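# Spray banana crowns, then hang the spray gun back

## Task

Use the spray gun to coat the cut crown of each banana cluster in the tray with treatment liquid without shifting any cluster, and afterwards return the gun so it hangs on the fork at the top of its post.

## Robot and tools

Robot: two 6-joint arms, left_arm and right_arm, each with a two-finger gripper. Left_arm's base is at about (+0.041, +0.287, +0.021) m and right_arm's at about (+0.038, -0.236, +0.039) m. Each is turned slightly about z (quat_wxyz (1,0,0,-0.020) and (1,0,0,+0.029)). A two-camera stand is bolted behind them.

Frame: all hand positions, orientations and targets use the scene frame. Its origin sits at table height, midway between the nominal bases. +z points up, +x points out over the table, and +y is toward left_arm. Arm names do not match image sides. A gripper's fingers point along its own +z axis and close along its y axis. end_effector_position is the spot between the pads, about 1 cm short of the tips. Printed hand poses can be a few cm off, worse at long reach.

Row layout: every motion command is a single row of 14 plain numbers covering both arms, even when only one arm moves. The order is left_arm waist, shoulder, elbow, wrist pitch, wrist yaw, wrist roll, opening, then the same seven for right_arm. Joint numbers are absolute target angles in radians, the same values Joint positions prints. Stated ranges: waist -2.618 to 3.054, shoulder 0.000 to 3.142, elbow 0.000 to 3.142, wrist pitch -1.571 to 1.571, wrist yaw -1.571 to 1.571, wrist roll -2.094 to 2.094. Real ends may differ by up to 0.059 rad either way. A target more than 0.059 rad beyond a stated end, and farther out than the joint's last reading, gets the call refused. Opening is an absolute command from -1 (closed) to +1 (fully open, pads 0.094 m apart). Between the ends, the fingers go to where grip_measured would read that value. Sending 0 is a real command, so repeat the current value to leave a gripper alone.

execute_actions(actions, cameras): actions is a list of up to 15 actions. Each action is a table of up to 15 rows, one per 1/30 s step. A short table repeats its last row to fill the 15 steps, so each action lasts 0.5 s. Each step's targets are kept within 0.339 rad of the measured angle for waist, shoulder and elbow, and within 2.2 rad for the wrist joints. If the targets would put a gripper more than 200 mm from where it is, they are scaled back. Far goals therefore need several actions. To keep a joint still, resend its Joint targets value. An empty actions list returns camera images plus the scene number and task.

move(target, speed, blend, opening_speed, grip_force, blocking, cameras): target is one 14-number row or a list of up to 15 rows, all absolute angles. Joints interpolate together, so the hand follows a curve, with no collision avoidance. speed is rad/s for the joint with the farthest to go, 0.01 to 12.57, default 0.5. blend (rad) rounds corners between listed targets; 0 stops at each one. opening_speed is units per second on the -1..+1 scale, at least 0.2. grip_force is newtons per pad, 10 to 50, one value or one per arm; it persists. Lower force closes more slowly. blocking=false returns early and lets a later move replace this one. The whole path is capped at 10 s. The result adds a move: line such as done, off_target (resting more than 0.035 rad off), moving, held or fault, plus limits=held when steps were withheld. done does not prove contact or its absence.

wait(seconds 0-10, cameras) lets the scene run on the last command, returning early if a running move ends. stop(cameras) brakes a running move. zoom_image(camera, region) enlarges a part of the latest cam_head_left or cam_head_right image. region is [x0, y0, x1, y1] in pixels from the top-left, at most 504 by 504. finished_scene(scene) ends the current scene for good; give the current scene number. It should only be called once the bananas are sprayed and the gun hangs on its fork unsupported.

Result lines: Joint positions and Joint velocities give one block per arm in joint order, then the pad gap in m or m/s. Joint targets shows what the joints are driven toward now. Tool commands shows the current gripper commands. grip_measured is the finger reading on the command scale; it can read about 2.5 mm wide when empty and a little narrower than a gripped hard part. Joint torques are total drive output including gravity, with per-unit offsets and noise. Positive means toward larger angles; torques 1-3 wrap at ±28 N m. Other lines: "joint sent to its limit" (a joint clamped at its real end) and "joint command not followed" (a clearance check altered that arm's targets). A MOTOR HOT line appears at 75 °C. An OVER-TEMPERATURE FAULT at 90 °C folds that arm and disables it for the scene, and at 100 °C the arm goes limp. Avoid holding loads stretched out or pushing toward unreachable poses.

Cameras: cam_head_left and cam_head_right, both 672x504, on one rigid bar above and behind the arms looking down. Their calibration (K, distortion, T_world_to_cam) is supplied but may be off by a couple of degrees and millimetres.

Avoid: knocking anything off the work area, moving the banana clusters, dropping the gun or releasing it while it moves, fast impacts with fixed or heavy objects, and any contact or squeeze between the two arms. Also avoid strain on an arm's camera cable and anything that causes an arm to fault-stop. Close the gripper slowly on delicate items, and open well above grip_measured to release.

Each tool is called after ">>>" as name([rows], argument=value, ...), one row to a line, values as JSON.

## Session

>>> execute_actions(actions=[])

Scene clock: 0.00 s.
left_arm: end_effector_position=(+0.4427, +0.2617, +0.1380) grip_measured=+1.000 end_effector_quat_wxyz=(+0.598, +0.041, +0.799, -0.049) | right_arm: end_effector_position=(+0.4275, -0.2102, +0.1530) grip_measured=+1.000 end_effector_quat_wxyz=(+0.614, +0.006, +0.788, +0.039)
Joint positions: left_arm=[0.025 1.506 0.381 0.839 0.112 0.003 0.094] | right_arm=[0.01 1.511 0.304 0.961 0.012 0.074 0.094]
Joint velocities: within noise
Joint torques (N m): no reading
Motor temperatures (°C): left_arm=[28 33 32 39 27 28 28] | right_arm=[29 30 38 36 29 27 32]
Heat: left arm: 39 °C; right arm: 38 °C.
Joint targets: left_arm=[0.025 1.500 0.387 0.836 0.112 0.003] | right_arm=[0.010 1.509 0.305 0.947 0.012 0.073]
Tool commands: left_gripper/opening=+1.0 right_gripper/opening=+1.0

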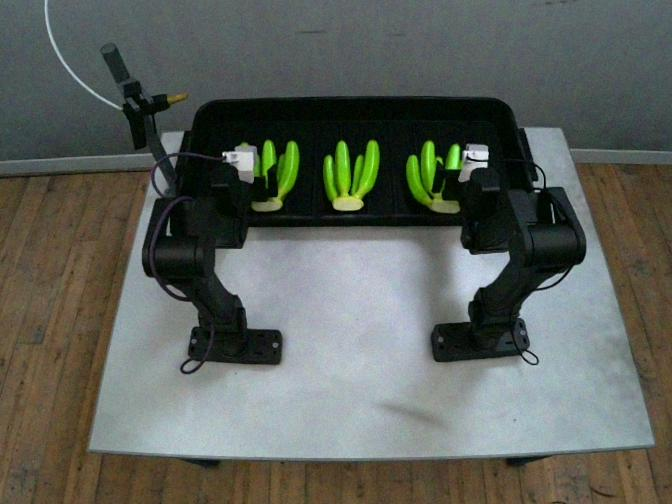

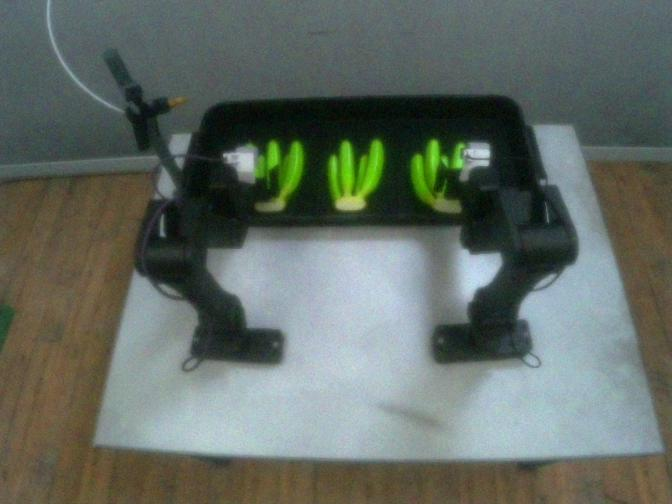

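>>> zoom_image(camera="cam_head_left", region=[80, 20, 230, 220])

>>> zoom_image(camera="cam_head_right", region=[80, 20, 230, 220])

>>> zoom_image(camera="cam_head_left", region=[180, 80, 550, 280])

Scaled by 2.520 from the camera's 672x504 image, which has a finer 960x720 frame.

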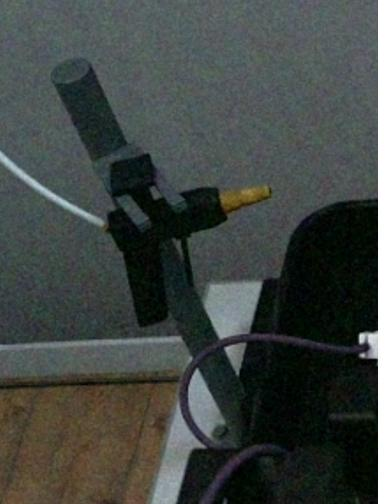

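Scaled by 2.520 from the camera's 672x504 image, which has a finer 960x720 frame.

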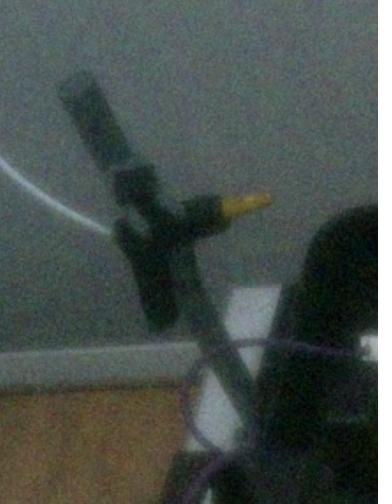

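Scaled by 1.362 from the camera's 672x504 image, which has a finer 960x720 frame.

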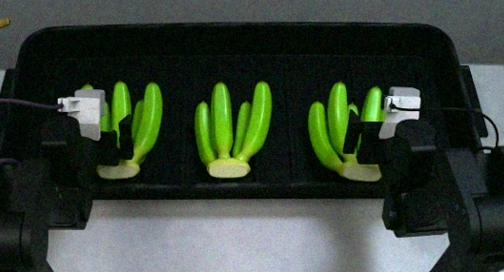

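>>> move([
  [0.025,0.98,0.56,0.42,0.112,0,1,0.01,1.509,0.305,0.947,0.012,0.073,1],
  [1.316,0.98,0.56,0.42,1.19,0,1,0.01,1.509,0.305,0.947,0.012,0.073,1],
], speed=0.9, cameras=["all"])

>>> zoom_image(camera="cam_head_left", region=[80, 20, 230, 220])

>>> zoom_image(camera="cam_head_right", region=[80, 20, 230, 220])

Scene clock: 98.53 s.
left_arm: end_effector_position=(+0.2763, +0.4865, +0.3043) grip_measured=+1.000 end_effector_quat_wxyz=(+0.703, -0.044, +0.710, +0.021) | right_arm: end_effector_position=(+0.4275, -0.2102, +0.1530) grip_measured=+1.000 end_effector_quat_wxyz=(+0.614, +0.006, +0.788, +0.039)
Joint positions: left_arm=[1.309 0.985 0.54 0.416 1.178 -0.005 0.094] | right_arm=[0.01 1.511 0.304 0.961 0.012 0.074 0.094]
Joint torques (N m): left_arm=[0.72 -2.35 9.99 1.37 0.19 0.08] | right_arm=[0.09 -5.26 5.33 1.49 -0.01 0.03]
Motor temperatures (°C): left_arm=[28 33 34 42 26 27 27] | right_arm=[28 31 39 45 29 26 31]
Heat: left arm: 42 °C; right arm: 45 °C.
Joint targets: left_arm=[1.316 0.980 0.560 0.420 1.190 0.000] | right_arm=[0.010 1.509 0.305 0.947 0.012 0.073]
move: done

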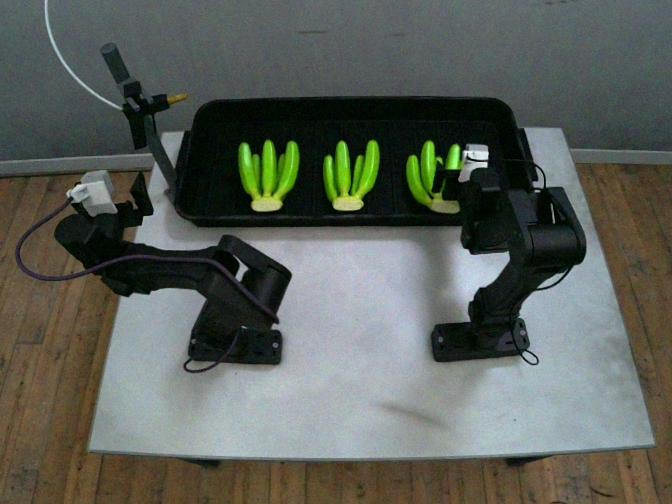

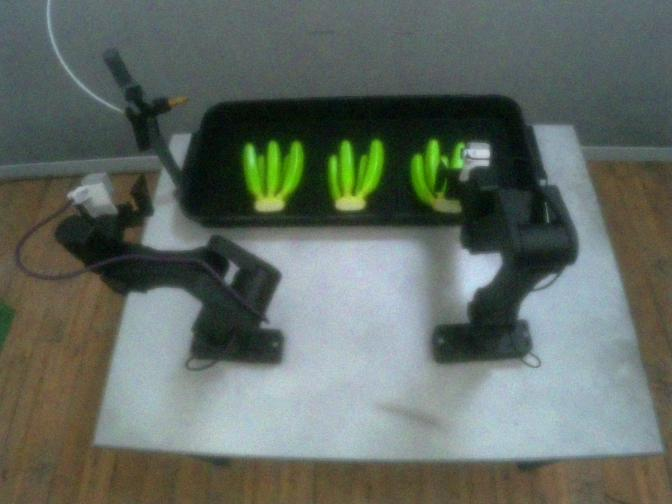

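Scaled by 2.520 from the camera's 672x504 image, which has a finer 960x720 frame.

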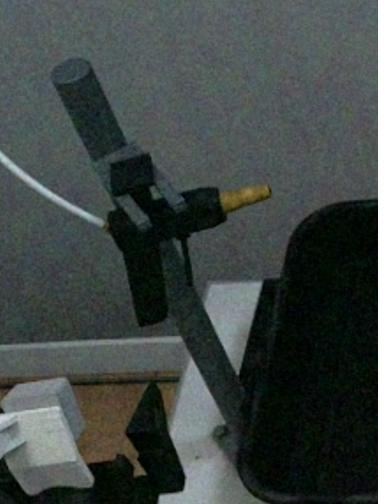

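Scaled by 2.520 from the camera's 672x504 image, which has a finer 960x720 frame.

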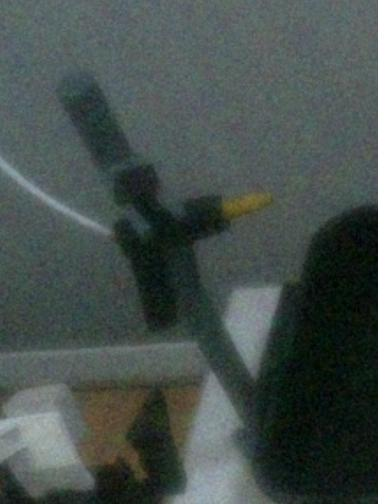

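>>> move([
  [1.045,1.021,0.67,0.36,0.925,0,1,0.01,1.509,0.305,0.947,0.012,0.073,1],
], speed=0.5, cameras=["all"])

>>> zoom_image(camera="cam_head_left", region=[80, 20, 230, 220])

>>> zoom_image(camera="cam_head_right", region=[80, 20, 230, 220])

Scene clock: 122.67 s.
left_arm: end_effector_position=(+0.3264, +0.4705, +0.3290) grip_measured=+1.000 end_effector_quat_wxyz=(+0.705, -0.029, +0.708, +0.021) | right_arm: end_effector_position=(+0.4275, -0.2102, +0.1530) grip_measured=+1.000 end_effector_quat_wxyz=(+0.614, +0.006, +0.788, +0.039)
Joint positions: left_arm=[1.051 1.014 0.641 0.365 0.942 -0.005 0.094] | right_arm=[0.01 1.511 0.304 0.961 0.012 0.074 0.094]
Joint torques (N m): left_arm=[-0.68 -1.68 11.08 1.37 -0.2 0.07] | right_arm=[-0.02 -5.18 5.29 1.54 -0.03 -0.02]
Heat: left arm: 40 °C; right arm: 45 °C.
Joint targets: left_arm=[1.045 1.021 0.670 0.360 0.925 0.000] | right_arm=[0.010 1.509 0.305 0.947 0.012 0.073]
move: done

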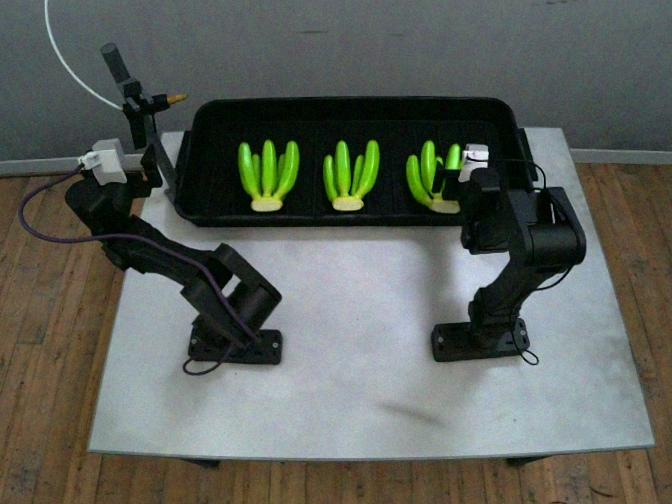

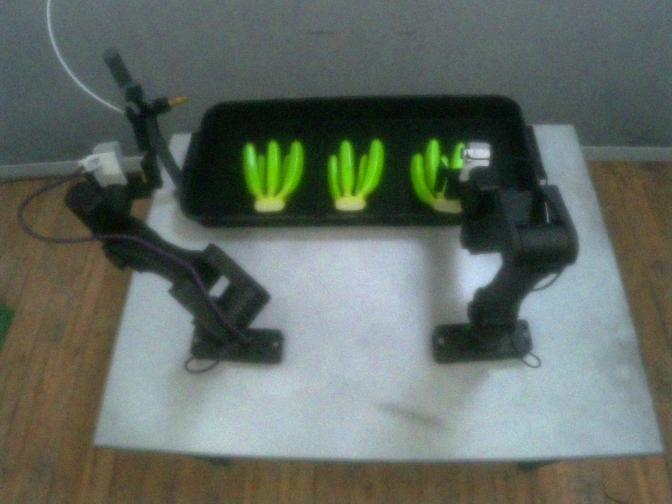

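Scaled by 2.520 from the camera's 672x504 image, which has a finer 960x720 frame.

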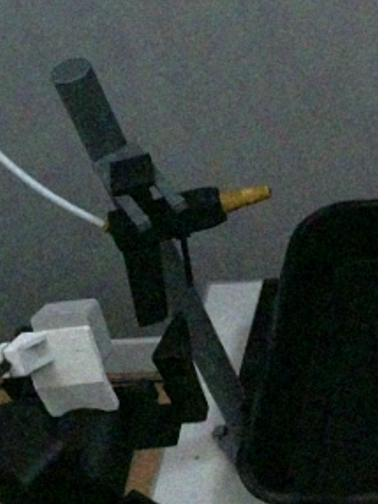

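Scaled by 2.520 from the camera's 672x504 image, which has a finer 960x720 frame.

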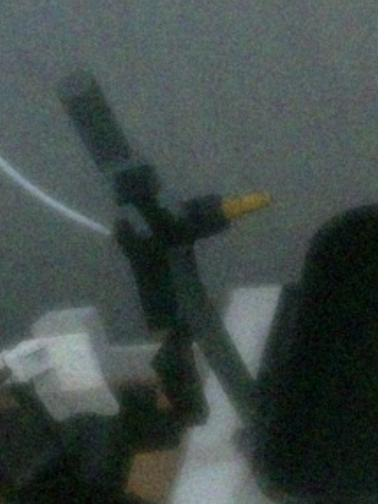

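>>> move([
  [0.759,1.203,0.773,0.435,0.63,0,1,0.01,1.509,0.305,0.947,0.012,0.073,1],
], speed=0.3, cameras=["all"])

>>> zoom_image(camera="cam_head_left", region=[80, 20, 230, 220])

>>> zoom_image(camera="cam_head_right", region=[80, 20, 230, 220])

Scene clock: 157.10 s.
left_arm: end_effector_position=(+0.3995, +0.4607, +0.3240) grip_measured=+1.000 end_effector_quat_wxyz=(+0.696, -0.037, +0.717, +0.017) | right_arm: end_effector_position=(+0.4275, -0.2102, +0.1530) grip_measured=+1.000 end_effector_quat_wxyz=(+0.614, +0.006, +0.788, +0.039)
Joint positions: left_arm=[0.765 1.195 0.741 0.417 0.648 -0.005 0.094] | right_arm=[0.01 1.511 0.304 0.961 0.012 0.074 0.094]
Joint torques (N m): left_arm=[-0.61 -3.11 11.45 1.77 -0.19 0.06] | right_arm=[-0.06 -5.26 5.57 1.55 -0.06 -0.01]
Heat: left arm: 41 °C; right arm: 46 °C.
Joint targets: left_arm=[0.759 1.203 0.773 0.435 0.630 0.000] | right_arm=[0.010 1.509 0.305 0.947 0.012 0.073]
move: done

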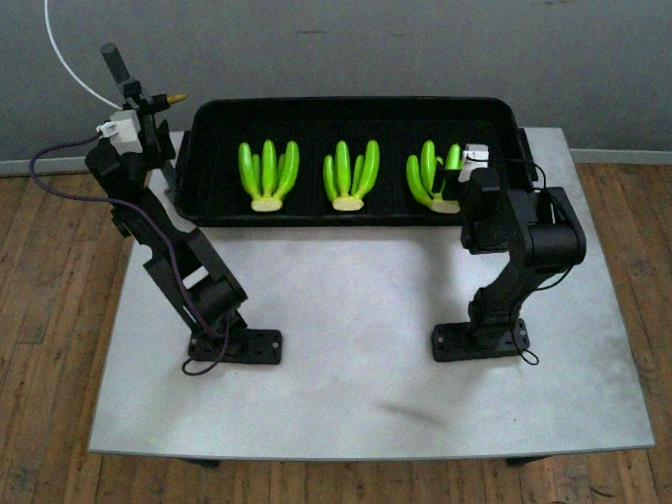

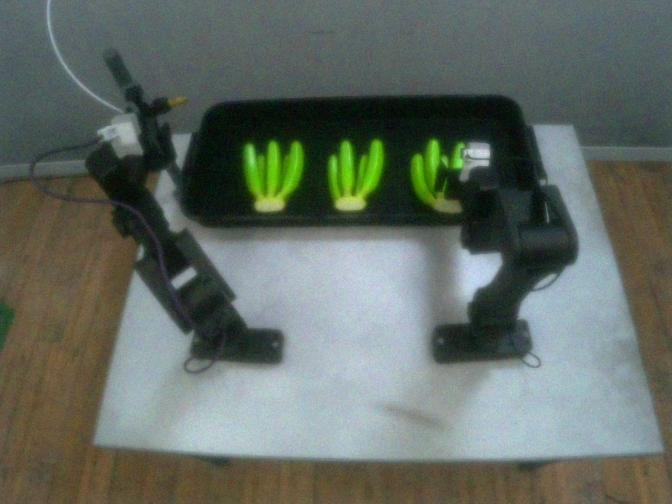

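Scaled by 2.520 from the camera's 672x504 image, which has a finer 960x720 frame.

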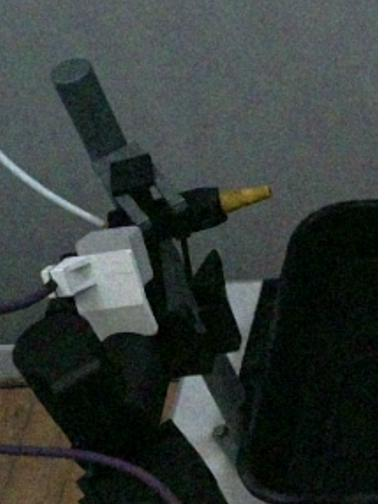

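Scaled by 2.520 from the camera's 672x504 image, which has a finer 960x720 frame.

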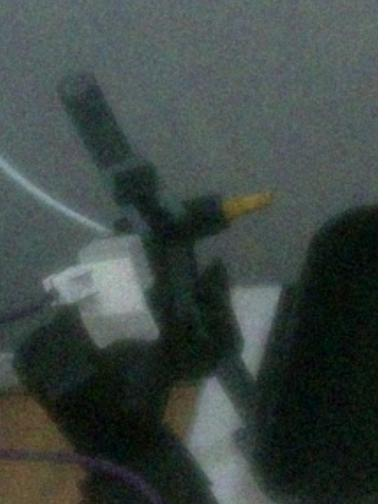

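>>> move(target=[0.759,1.203,0.773,0.435,0.63,0,-0.9,0.01,1.509,0.305,0.947,0.012,0.073,1], opening_speed=0.8, grip_force=20, cameras=["all"])

>>> zoom_image(camera="cam_head_left", region=[80, 20, 230, 220])

Scene clock: 173.23 s.
left_arm: end_effector_position=(+0.3991, +0.4652, +0.3239) grip_measured=-0.886 end_effector_quat_wxyz=(+0.696, -0.046, +0.716, +0.026) | right_arm: end_effector_position=(+0.4275, -0.2102, +0.1530) grip_measured=+1.000 end_effector_quat_wxyz=(+0.614, +0.006, +0.788, +0.039)
Joint positions: left_arm=[0.765 1.195 0.741 0.417 0.623 -0.005 0.005] | right_arm=[0.01 1.511 0.304 0.961 0.012 0.074 0.094]
Joint velocities: left_arm=[0.007 -0.002 -0.017 0.007 -0.007 -0.037 -0.011] | right_arm=[within noise]
Joint torques (N m): left_arm=[-0.57 -3.1 11.49 1.79 0.1 0.07] | right_arm=[0.03 -5.44 5.59 1.51 0.01 0.02]
Heat: left arm: 41 °C; right arm: 46 °C.
Joint targets: left_arm=[0.759 1.203 0.773 0.435 0.630 0.000] | right_arm=[0.010 1.509 0.305 0.947 0.012 0.073]
grip_force (N): 20, 20
move: moving (left_arm; no rest 5 s after the path's end)

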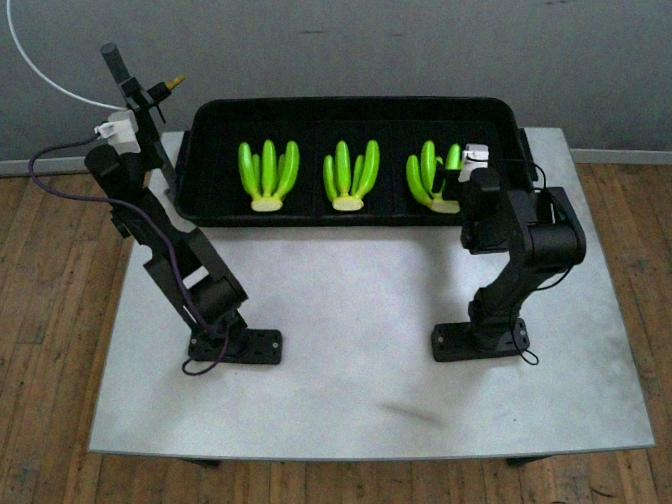

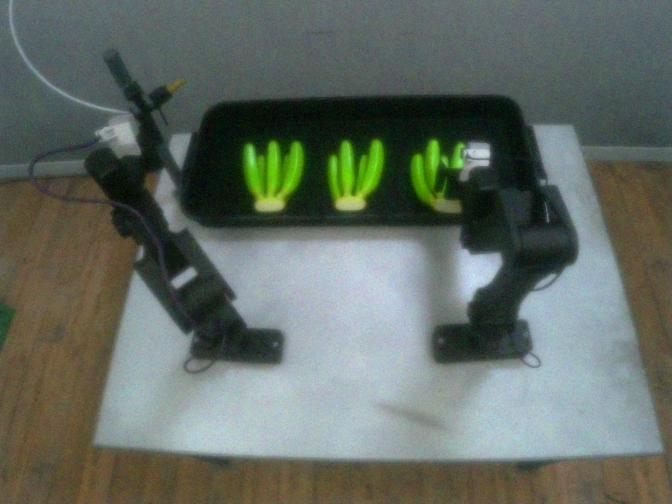

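Scaled by 2.520 from the camera's 672x504 image, which has a finer 960x720 frame.

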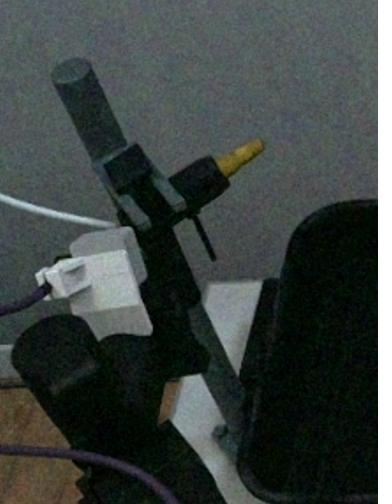

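>>> move(target=[0.759,1.203,0.773,0.435,0.63,0,1,0.01,1.509,0.305,0.947,0.012,0.073,1], opening_speed=0.8, grip_force=50)

>>> move(target=[1.045,1.021,0.67,0.36,0.925,0,1,0.01,1.509,0.305,0.947,0.012,0.073,1], speed=0.4, cameras=["all"])

>>> zoom_image(camera="cam_head_left", region=[80, 20, 230, 220])

>>> zoom_image(camera="cam_head_right", region=[80, 20, 230, 220])

Scene clock: 188.57 s.
left_arm: end_effector_position=(+0.3992, +0.4652, +0.3253) grip_measured=+0.998 end_effector_quat_wxyz=(+0.698, -0.045, +0.715, +0.028) | right_arm: end_effector_position=(+0.4275, -0.2102, +0.1530) grip_measured=+1.000 end_effector_quat_wxyz=(+0.614, +0.006, +0.788, +0.039)
Joint positions: left_arm=[0.765 1.195 0.741 0.423 0.623 -0.005 0.094] | right_arm=[0.01 1.511 0.304 0.961 0.012 0.074 0.094]
Joint torques (N m): left_arm=[-0.62 -3.07 11.54 1.71 0.11 0.08] | right_arm=[-0.09 -5.33 5.41 1.53 -0.03 0.01]
Heat: left arm: 41 °C; right arm: 46 °C.
Joint targets: left_arm=[0.759 1.203 0.773 0.435 0.630 0.000] | right_arm=[0.010 1.509 0.305 0.947 0.012 0.073]
move: done

Scene clock: 190.03 s.
left_arm: end_effector_position=(+0.3316, +0.4768, +0.3419) grip_measured=+0.998 end_effector_quat_wxyz=(+0.709, -0.028, +0.704, +0.032) | right_arm: end_effector_position=(+0.4275, -0.2102, +0.1530) grip_measured=+1.000 end_effector_quat_wxyz=(+0.614, +0.006, +0.788, +0.039)
Joint positions: left_arm=[1.039 1.038 0.687 0.364 0.914 -0.005 0.094] | right_arm=[0.01 1.511 0.304 0.961 0.012 0.074 0.094]
Joint torques (N m): left_arm=[0.68 -3.78 6.68 1.41 0.1 0.1] | right_arm=[-0.06 -5.29 5.55 1.49 0.03 0.02]
Heat: left arm: 41 °C; right arm: 46 °C.
Joint targets: left_arm=[1.045 1.021 0.670 0.360 0.925 0.000] | right_arm=[0.010 1.509 0.305 0.947 0.012 0.073]
move: done

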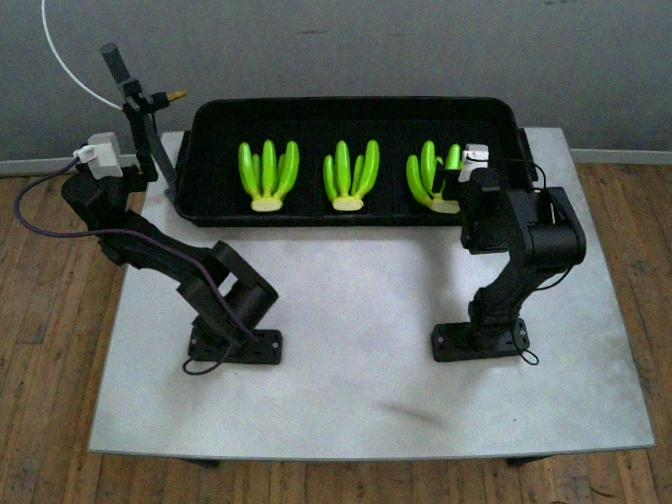

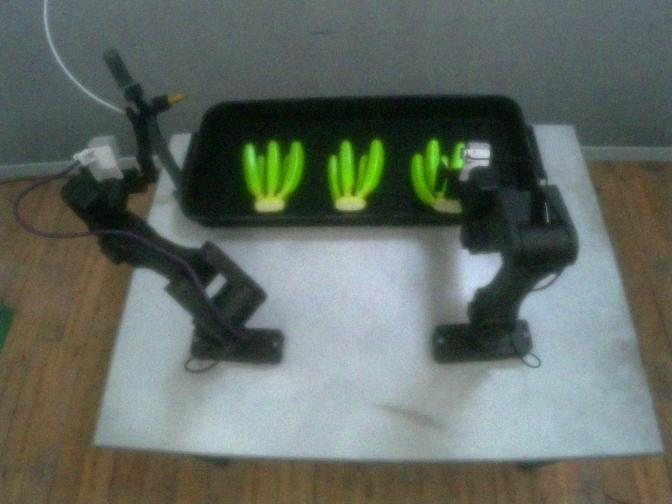

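Scaled by 2.520 from the camera's 672x504 image, which has a finer 960x720 frame.

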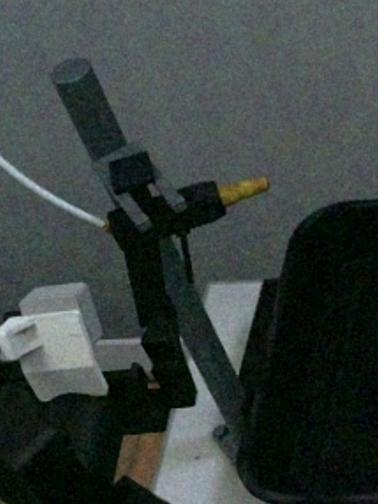

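Scaled by 2.520 from the camera's 672x504 image, which has a finer 960x720 frame.

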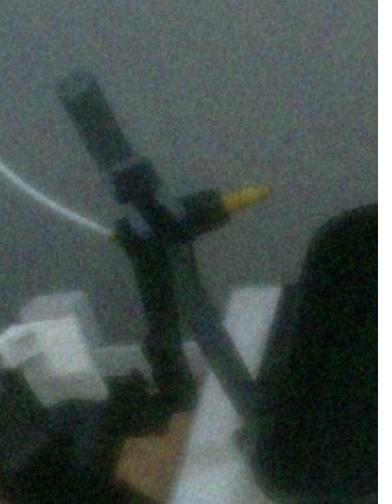

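>>> move([
  [0.759,1.203,0.773,0.435,0.63,0,1,0.01,1.509,0.305,0.947,0.012,0.073,1],
  [0.702,1.316,0.848,0.475,0.575,0,1,0.01,1.509,0.305,0.947,0.012,0.073,1],
], speed=0.3, cameras=["all"], blend=0.02)

>>> zoom_image(camera="cam_head_left", region=[80, 20, 230, 220])

>>> zoom_image(camera="cam_head_right", region=[80, 20, 230, 220])

Scene clock: 219.53 s.
left_arm: end_effector_position=(+0.4238, +0.4648, +0.3378) grip_measured=+0.998 end_effector_quat_wxyz=(+0.710, -0.022, +0.704, +0.022) | right_arm: end_effector_position=(+0.4275, -0.2102, +0.1530) grip_measured=+1.000 end_effector_quat_wxyz=(+0.614, +0.006, +0.788, +0.039)
Joint positions: left_arm=[0.723 1.29 0.817 0.483 0.622 -0.005 0.094] | right_arm=[0.01 1.511 0.304 0.961 0.012 0.074 0.094]
Joint torques (N m): left_arm=[-2.13 -2.48 11.28 1.51 -0.59 0.08] | right_arm=[-0.03 -5.46 5.44 1.56 -0.02 -0.01]
Heat: left arm: 41 °C; right arm: 46 °C.
Joint targets: left_arm=[0.702 1.316 0.848 0.475 0.575 0.000] | right_arm=[0.010 1.509 0.305 0.947 0.012 0.073]
move: off_target (left_arm); left_arm: the wrist yaw is farthest, 0.047 rad from its target

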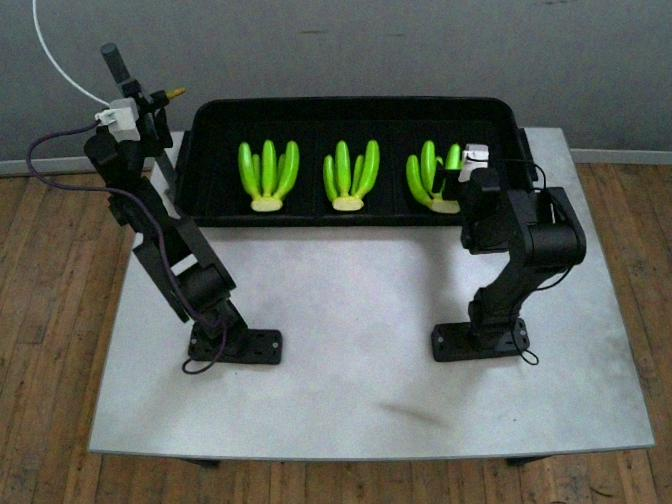

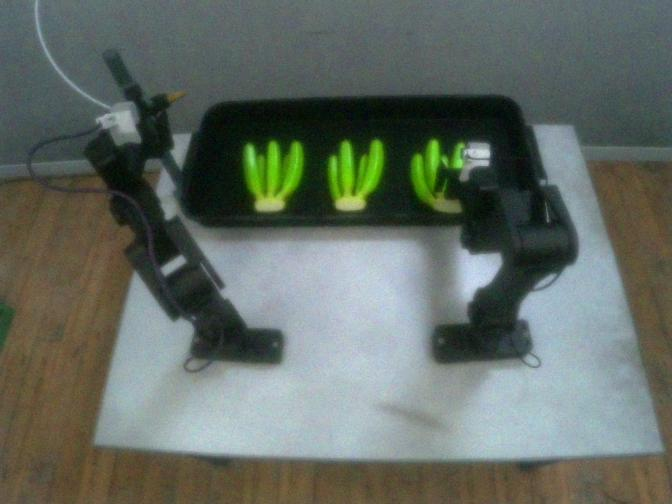

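Scaled by 2.520 from the camera's 672x504 image, which has a finer 960x720 frame.

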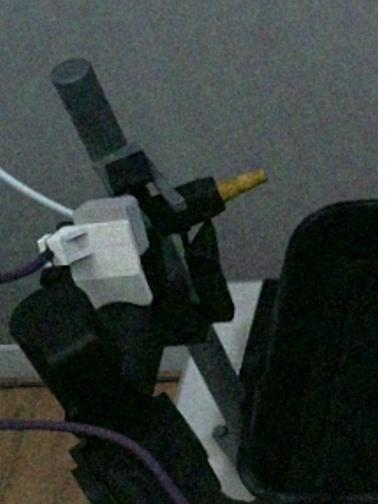

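Scaled by 2.520 from the camera's 672x504 image, which has a finer 960x720 frame.

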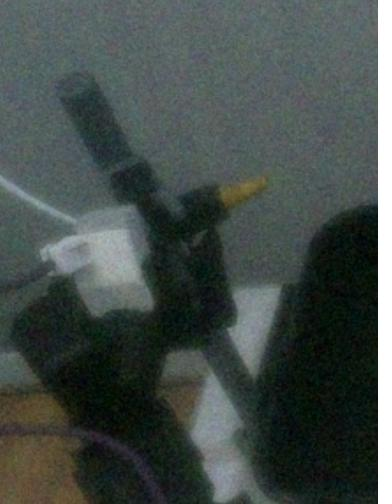

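>>> move(target=[0.723,1.29,0.83,0.483,0.62,0,-0.4,0.01,1.509,0.305,0.947,0.012,0.073,1], opening_speed=0.7, grip_force=40, cameras=["all"])

>>> zoom_image(camera="cam_head_left", region=[80, 20, 230, 220])

Scene clock: 230.43 s.
left_arm: end_effector_position=(+0.4229, +0.4627, +0.3381) grip_measured=-0.111 end_effector_quat_wxyz=(+0.710, -0.011, +0.704, +0.020) | right_arm: end_effector_position=(+0.4275, -0.2102, +0.1530) grip_measured=+1.000 end_effector_quat_wxyz=(+0.614, +0.006, +0.788, +0.039)
Joint positions: left_arm=[0.73 1.29 0.817 0.484 0.646 0.006 0.042] | right_arm=[0.01 1.511 0.304 0.961 0.012 0.074 0.094]
Joint torques (N m): left_arm=[-0.73 -4.56 9.48 1.58 -0.33 -0.04] | right_arm=[0.08 -5.18 5.57 1.51 -0.05 0.01]
Heat: left arm: 40 °C; right arm: 46 °C.
Joint targets: left_arm=[0.723 1.290 0.830 0.483 0.620 0.000] | right_arm=[0.010 1.509 0.305 0.947 0.012 0.073]
grip_force (N): 40, 40
move: done

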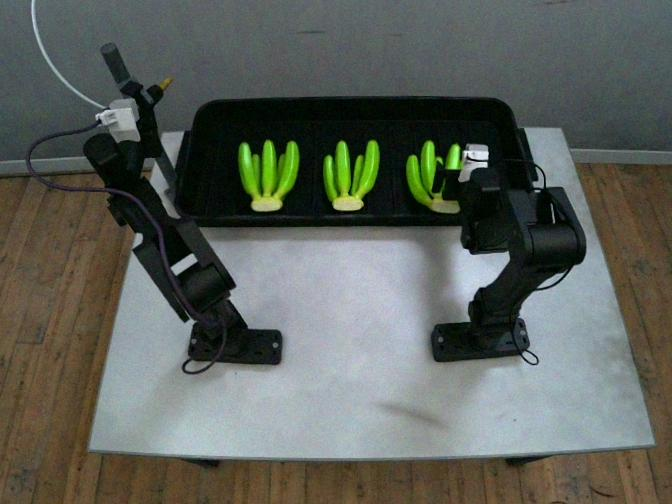

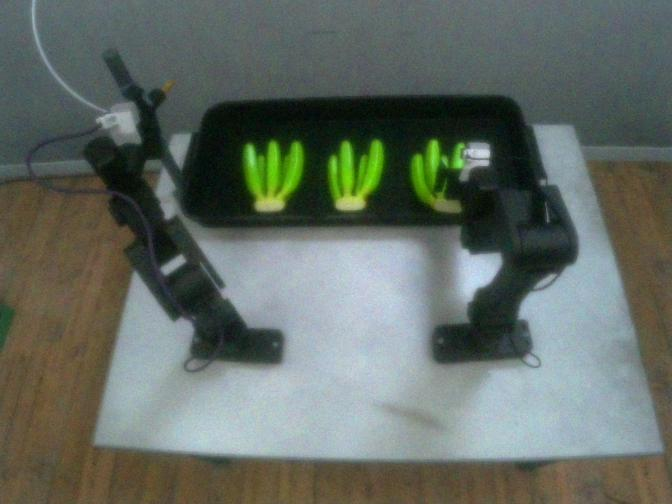

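Scaled by 2.520 from the camera's 672x504 image, which has a finer 960x720 frame.

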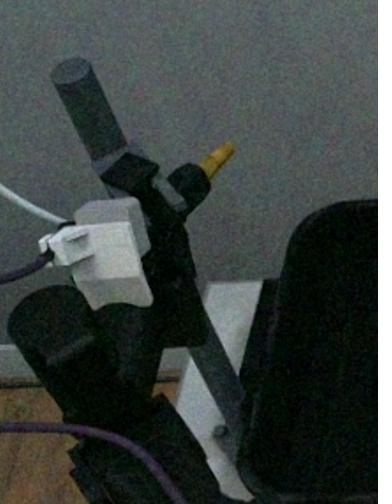

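>>> move([
  [0.728,1.285,0.99,0.30,0.62,0,-0.4,0.01,1.509,0.305,0.947,0.012,0.073,1],
  [0.728,1.27,1.165,0.11,0.62,0,-0.4,0.01,1.509,0.305,0.947,0.012,0.073,1],
], speed=0.25, blend=0.03, cameras=["all"])

>>> zoom_image(camera="cam_head_left", region=[80, 0, 230, 200])

>>> zoom_image(camera="cam_head_right", region=[80, 0, 230, 200])

Scene clock: 241.60 s.
left_arm: end_effector_position=(+0.4202, +0.4605, +0.3426) grip_measured=-0.152 end_effector_quat_wxyz=(+0.632, -0.023, +0.775, -0.021) | right_arm: end_effector_position=(+0.4275, -0.2102, +0.1530) grip_measured=+1.000 end_effector_quat_wxyz=(+0.614, +0.006, +0.788, +0.039)
Joint positions: left_arm=[0.746 1.292 1.066 -0.039 0.693 0.109 0.04] | right_arm=[0.01 1.511 0.304 0.961 0.012 0.074 0.094]
Joint torques (N m): left_arm=[-1.73 -6.42 18.25 3 -0.77 -1.1] | right_arm=[-0.03 -5.35 5.46 1.52 -0.07 0.03]
Heat: left arm: 41 °C; right arm: 46 °C.
Joint targets: left_arm=[0.728 1.270 1.165 0.110 0.620 0.000] | right_arm=[0.010 1.509 0.305 0.947 0.012 0.073]
grip_force (N): 40, 40
move: off_target (left_arm); left_arm: the wrist pitch is farthest, 0.149 rad from its target

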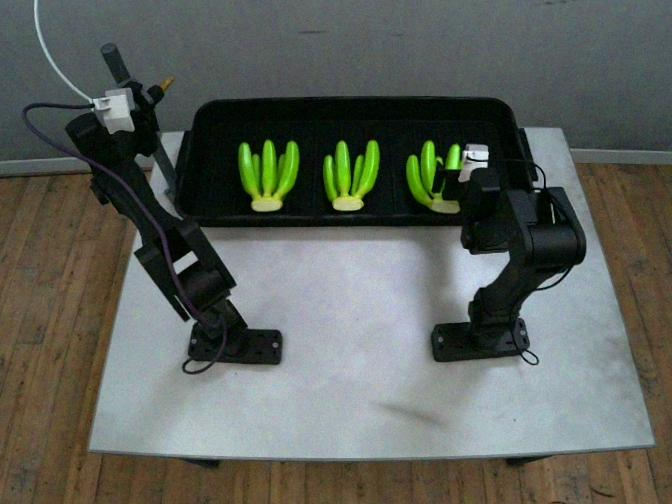

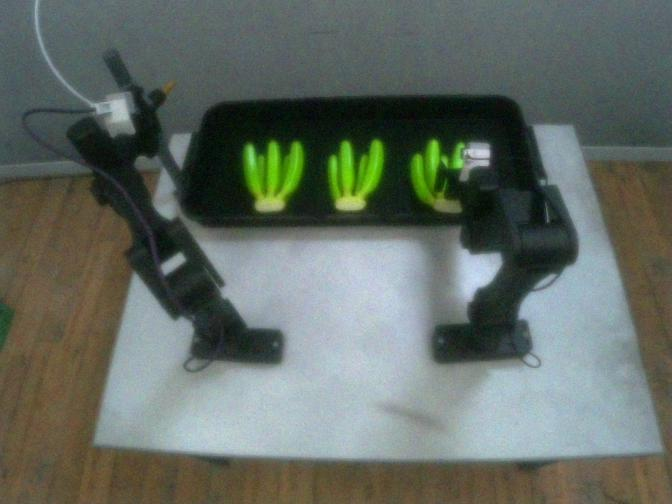

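Scaled by 2.520 from the camera's 672x504 image, which has a finer 960x720 frame.

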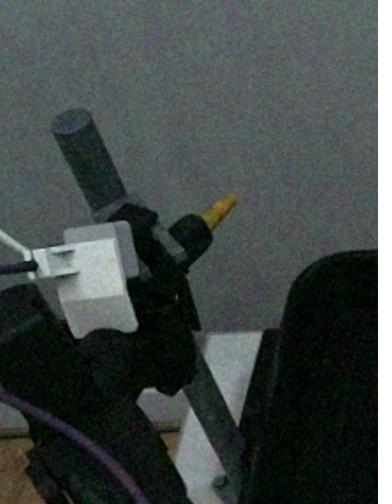

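Scaled by 2.520 from the camera's 672x504 image, which has a finer 960x720 frame.

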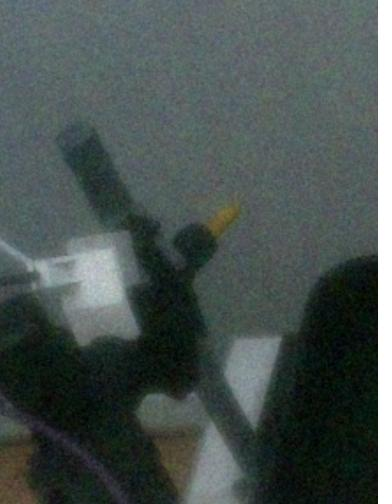

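>>> move([
  [0.73,1.288,0.825,0.483,0.64,0,-0.15,0.01,1.509,0.305,0.947,0.012,0.073,1],
  [0.73,1.288,0.825,0.483,0.64,0,1,0.01,1.509,0.305,0.947,0.012,0.073,1],
  [0.893,0.961,0.6,0.37,0.653,0,1,0.01,1.509,0.305,0.947,0.012,0.073,1],
], speed=0.4, opening_speed=1.2, cameras=["all"])

>>> zoom_image(camera="cam_head_left", region=[80, 20, 230, 220])

>>> zoom_image(camera="cam_head_left", region=[110, 75, 180, 145])

Scene clock: 295.00 s.
left_arm: end_effector_position=(+0.3449, +0.4660, +0.3317) grip_measured=+0.998 end_effector_quat_wxyz=(+0.708, -0.068, +0.700, +0.066) | right_arm: end_effector_position=(+0.4275, -0.2102, +0.1530) grip_measured=+1.000 end_effector_quat_wxyz=(+0.614, +0.006, +0.788, +0.039)
Joint positions: left_arm=[0.886 0.975 0.617 0.372 0.658 -0.013 0.094] | right_arm=[0.01 1.511 0.304 0.961 0.012 0.074 0.094]
Joint torques (N m): left_arm=[0.64 -3.22 6.78 1.54 -0.05 0.16] | right_arm=[0.02 -5.35 5.41 1.56 -0.02 0.04]
Motor temperatures (°C): left_arm=[27 32 46 52 27 28 27] | right_arm=[28 31 38 47 29 25 30]
Heat: left arm: 52 °C; right arm: 47 °C.
Joint targets: left_arm=[0.893 0.961 0.600 0.370 0.653 0.000] | right_arm=[0.010 1.509 0.305 0.947 0.012 0.073]
grip_force (N): 40, 40
move: done; target 2's new numbers were sent with left_arm's wrist yaw 0.056 rad from that target

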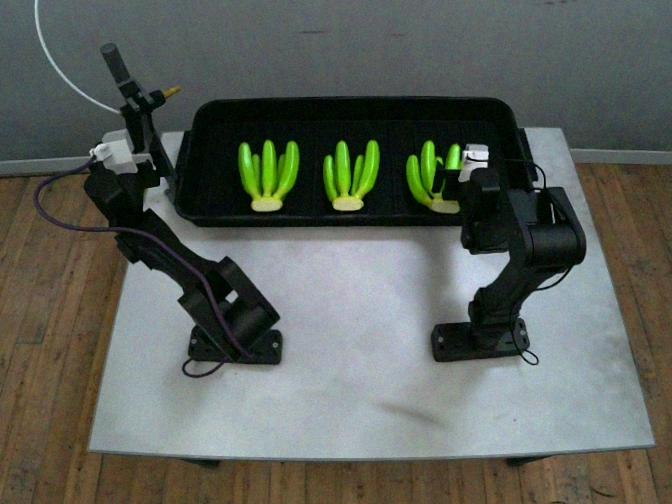

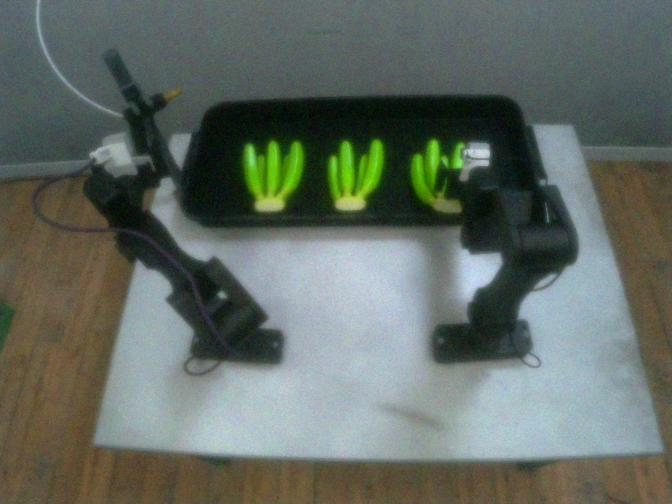

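Scaled by 2.520 from the camera's 672x504 image, which has a finer 960x720 frame.

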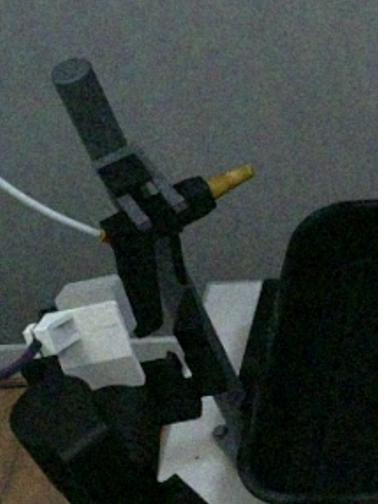

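Scaled by 7.200 from the camera's 672x504 image, which has a finer 960x720 frame.

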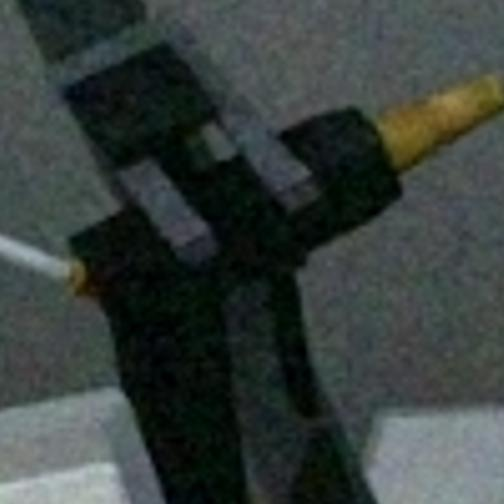

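>>> move([
  [0.587,0.839,0.557,0.295,0.167,0,1,0.01,1.509,0.305,0.947,0.012,0.073,1],
  [0.522,1.275,0.769,0.515,0.102,0,1,0.01,1.509,0.305,0.947,0.012,0.073,1],
], speed=0.4, cameras=["all"])

>>> zoom_image(camera="cam_head_left", region=[110, 75, 190, 155])

>>> zoom_image(camera="cam_head_right", region=[110, 75, 190, 155])

Scene clock: 311.87 s.
left_arm: end_effector_position=(+0.4092, +0.4645, +0.3144) grip_measured=+0.998 end_effector_quat_wxyz=(+0.689, -0.131, +0.701, +0.125) | right_arm: end_effector_position=(+0.4275, -0.2102, +0.1530) grip_measured=+1.000 end_effector_quat_wxyz=(+0.614, +0.006, +0.788, +0.039)
Joint positions: left_arm=[0.55 1.162 0.669 0.475 0.146 -0.003 0.094] | right_arm=[0.01 1.511 0.304 0.961 0.012 0.074 0.094]
Joint torques (N m): left_arm=[-2.74 6.02 18.41 2.07 -0.54 0.06] | right_arm=[0.09 -5.27 5.29 1.5 -0.04 0.02]
Motor temperatures (°C): left_arm=[27 32 39 47 27 27 27] | right_arm=[28 30 38 47 29 25 30]
Heat: left arm: 47 °C; right arm: 47 °C.
Joint targets: left_arm=[0.522 1.275 0.769 0.515 0.102 0.000] | right_arm=[0.010 1.509 0.305 0.947 0.012 0.073]
grip_force (N): 40, 40
move: off_target (left_arm); left_arm: the shoulder is farthest, 0.113 rad from its target

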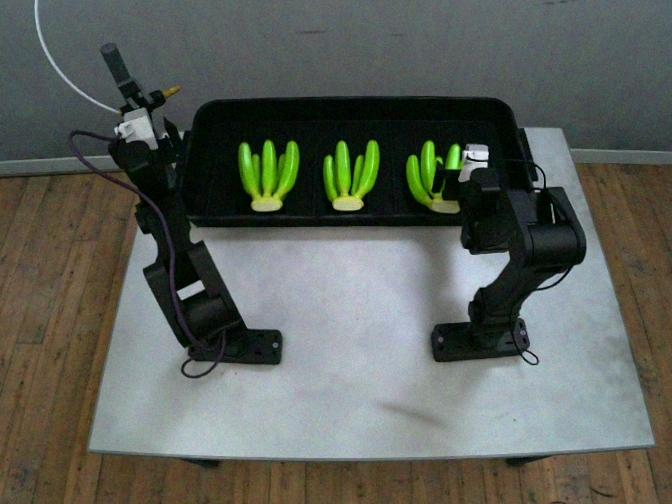

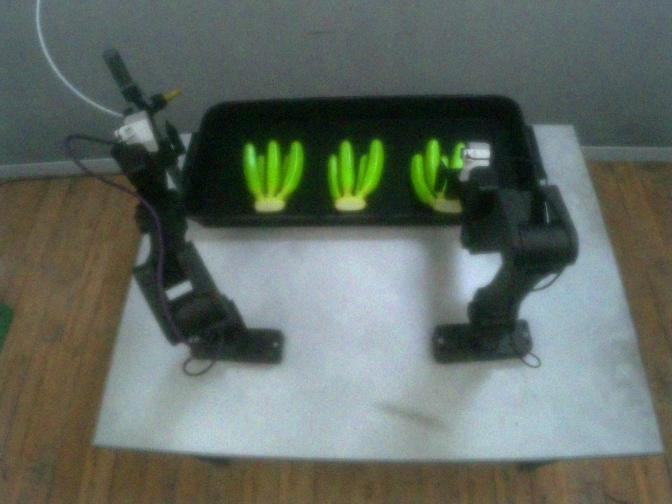

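Scaled by 6.300 from the camera's 672x504 image, which has a finer 960x720 frame.

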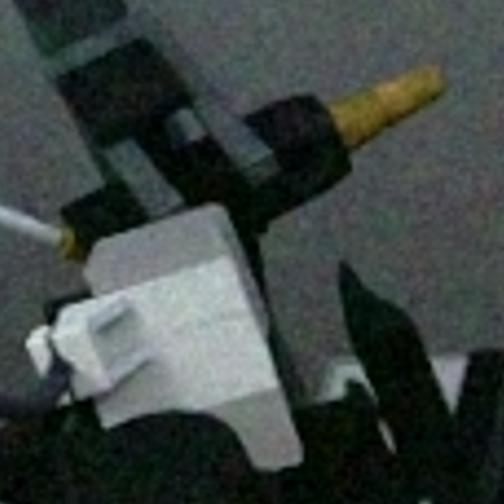

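Scaled by 6.300 from the camera's 672x504 image, which has a finer 960x720 frame.

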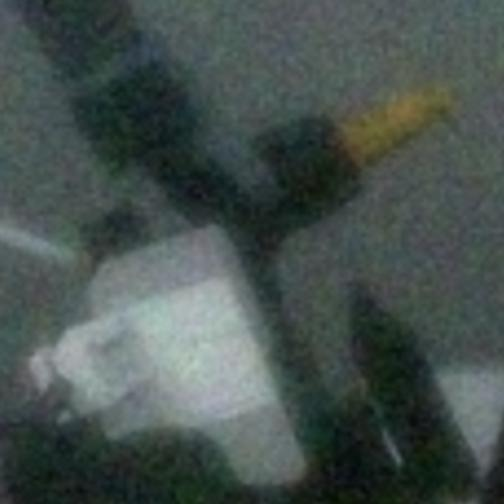

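>>> move([
  [0.55,1.165,0.695,0.485,0.146,0,1,0.01,1.509,0.305,0.947,0.012,0.073,1],
  [0.55,1.165,0.695,0.485,0.146,0,-0.5,0.01,1.509,0.305,0.947,0.012,0.073,1],
], speed=0.4, opening_speed=0.6, grip_force=50, cameras=["all"])

>>> zoom_image(camera="cam_head_left", region=[110, 75, 190, 155])

>>> zoom_image(camera="cam_head_right", region=[110, 75, 190, 155])

Scene clock: 324.37 s.
left_arm: end_effector_position=(+0.4069, +0.4622, +0.3153) grip_measured=-0.046 end_effector_quat_wxyz=(+0.691, -0.130, +0.701, +0.120) | right_arm: end_effector_position=(+0.4275, -0.2102, +0.1530) grip_measured=+1.000 end_effector_quat_wxyz=(+0.614, +0.006, +0.788, +0.039)
Joint positions: left_arm=[0.555 1.148 0.664 0.466 0.161 -0.008 0.045] | right_arm=[0.01 1.511 0.304 0.961 0.012 0.074 0.094]
Joint torques (N m): left_arm=[-0.51 -2.13 11.45 1.91 -0.21 0.16] | right_arm=[-0.02 -5.38 5.34 1.51 -0.08 -0.01]
Heat: left arm: 48 °C; right arm: 47 °C.
Joint targets: left_arm=[0.550 1.165 0.695 0.485 0.146 0.000] | right_arm=[0.010 1.509 0.305 0.947 0.012 0.073]
move: done

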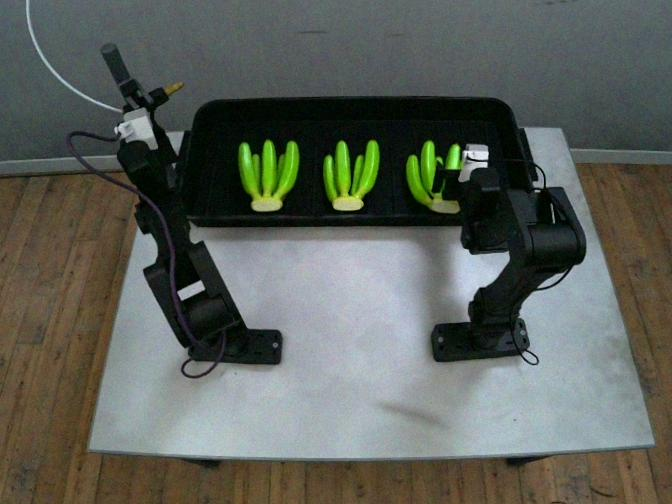

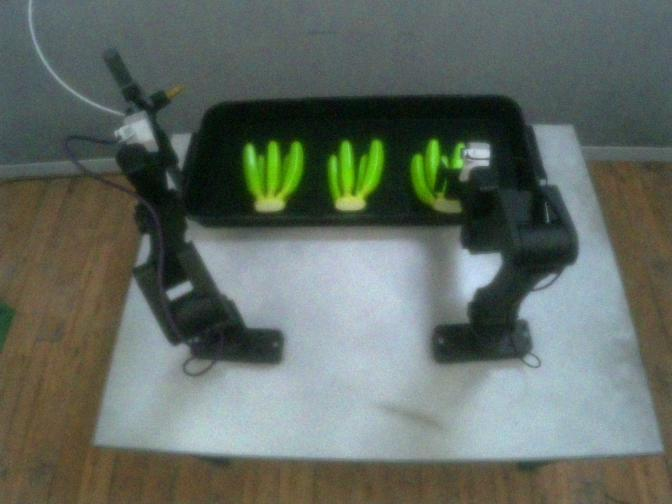

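Scaled by 6.300 from the camera's 672x504 image, which has a finer 960x720 frame.

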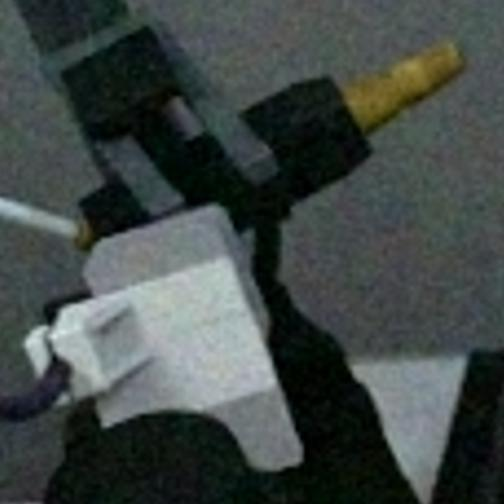

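Scaled by 6.300 from the camera's 672x504 image, which has a finer 960x720 frame.

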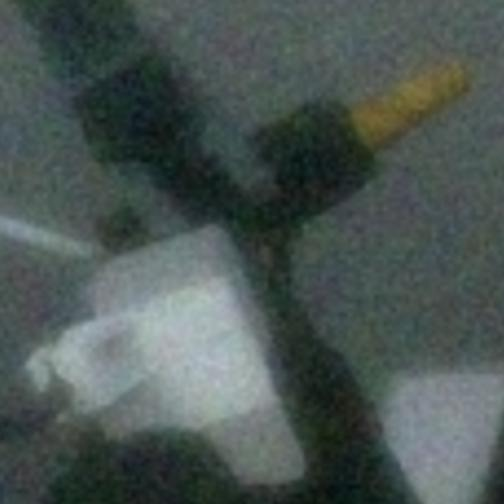

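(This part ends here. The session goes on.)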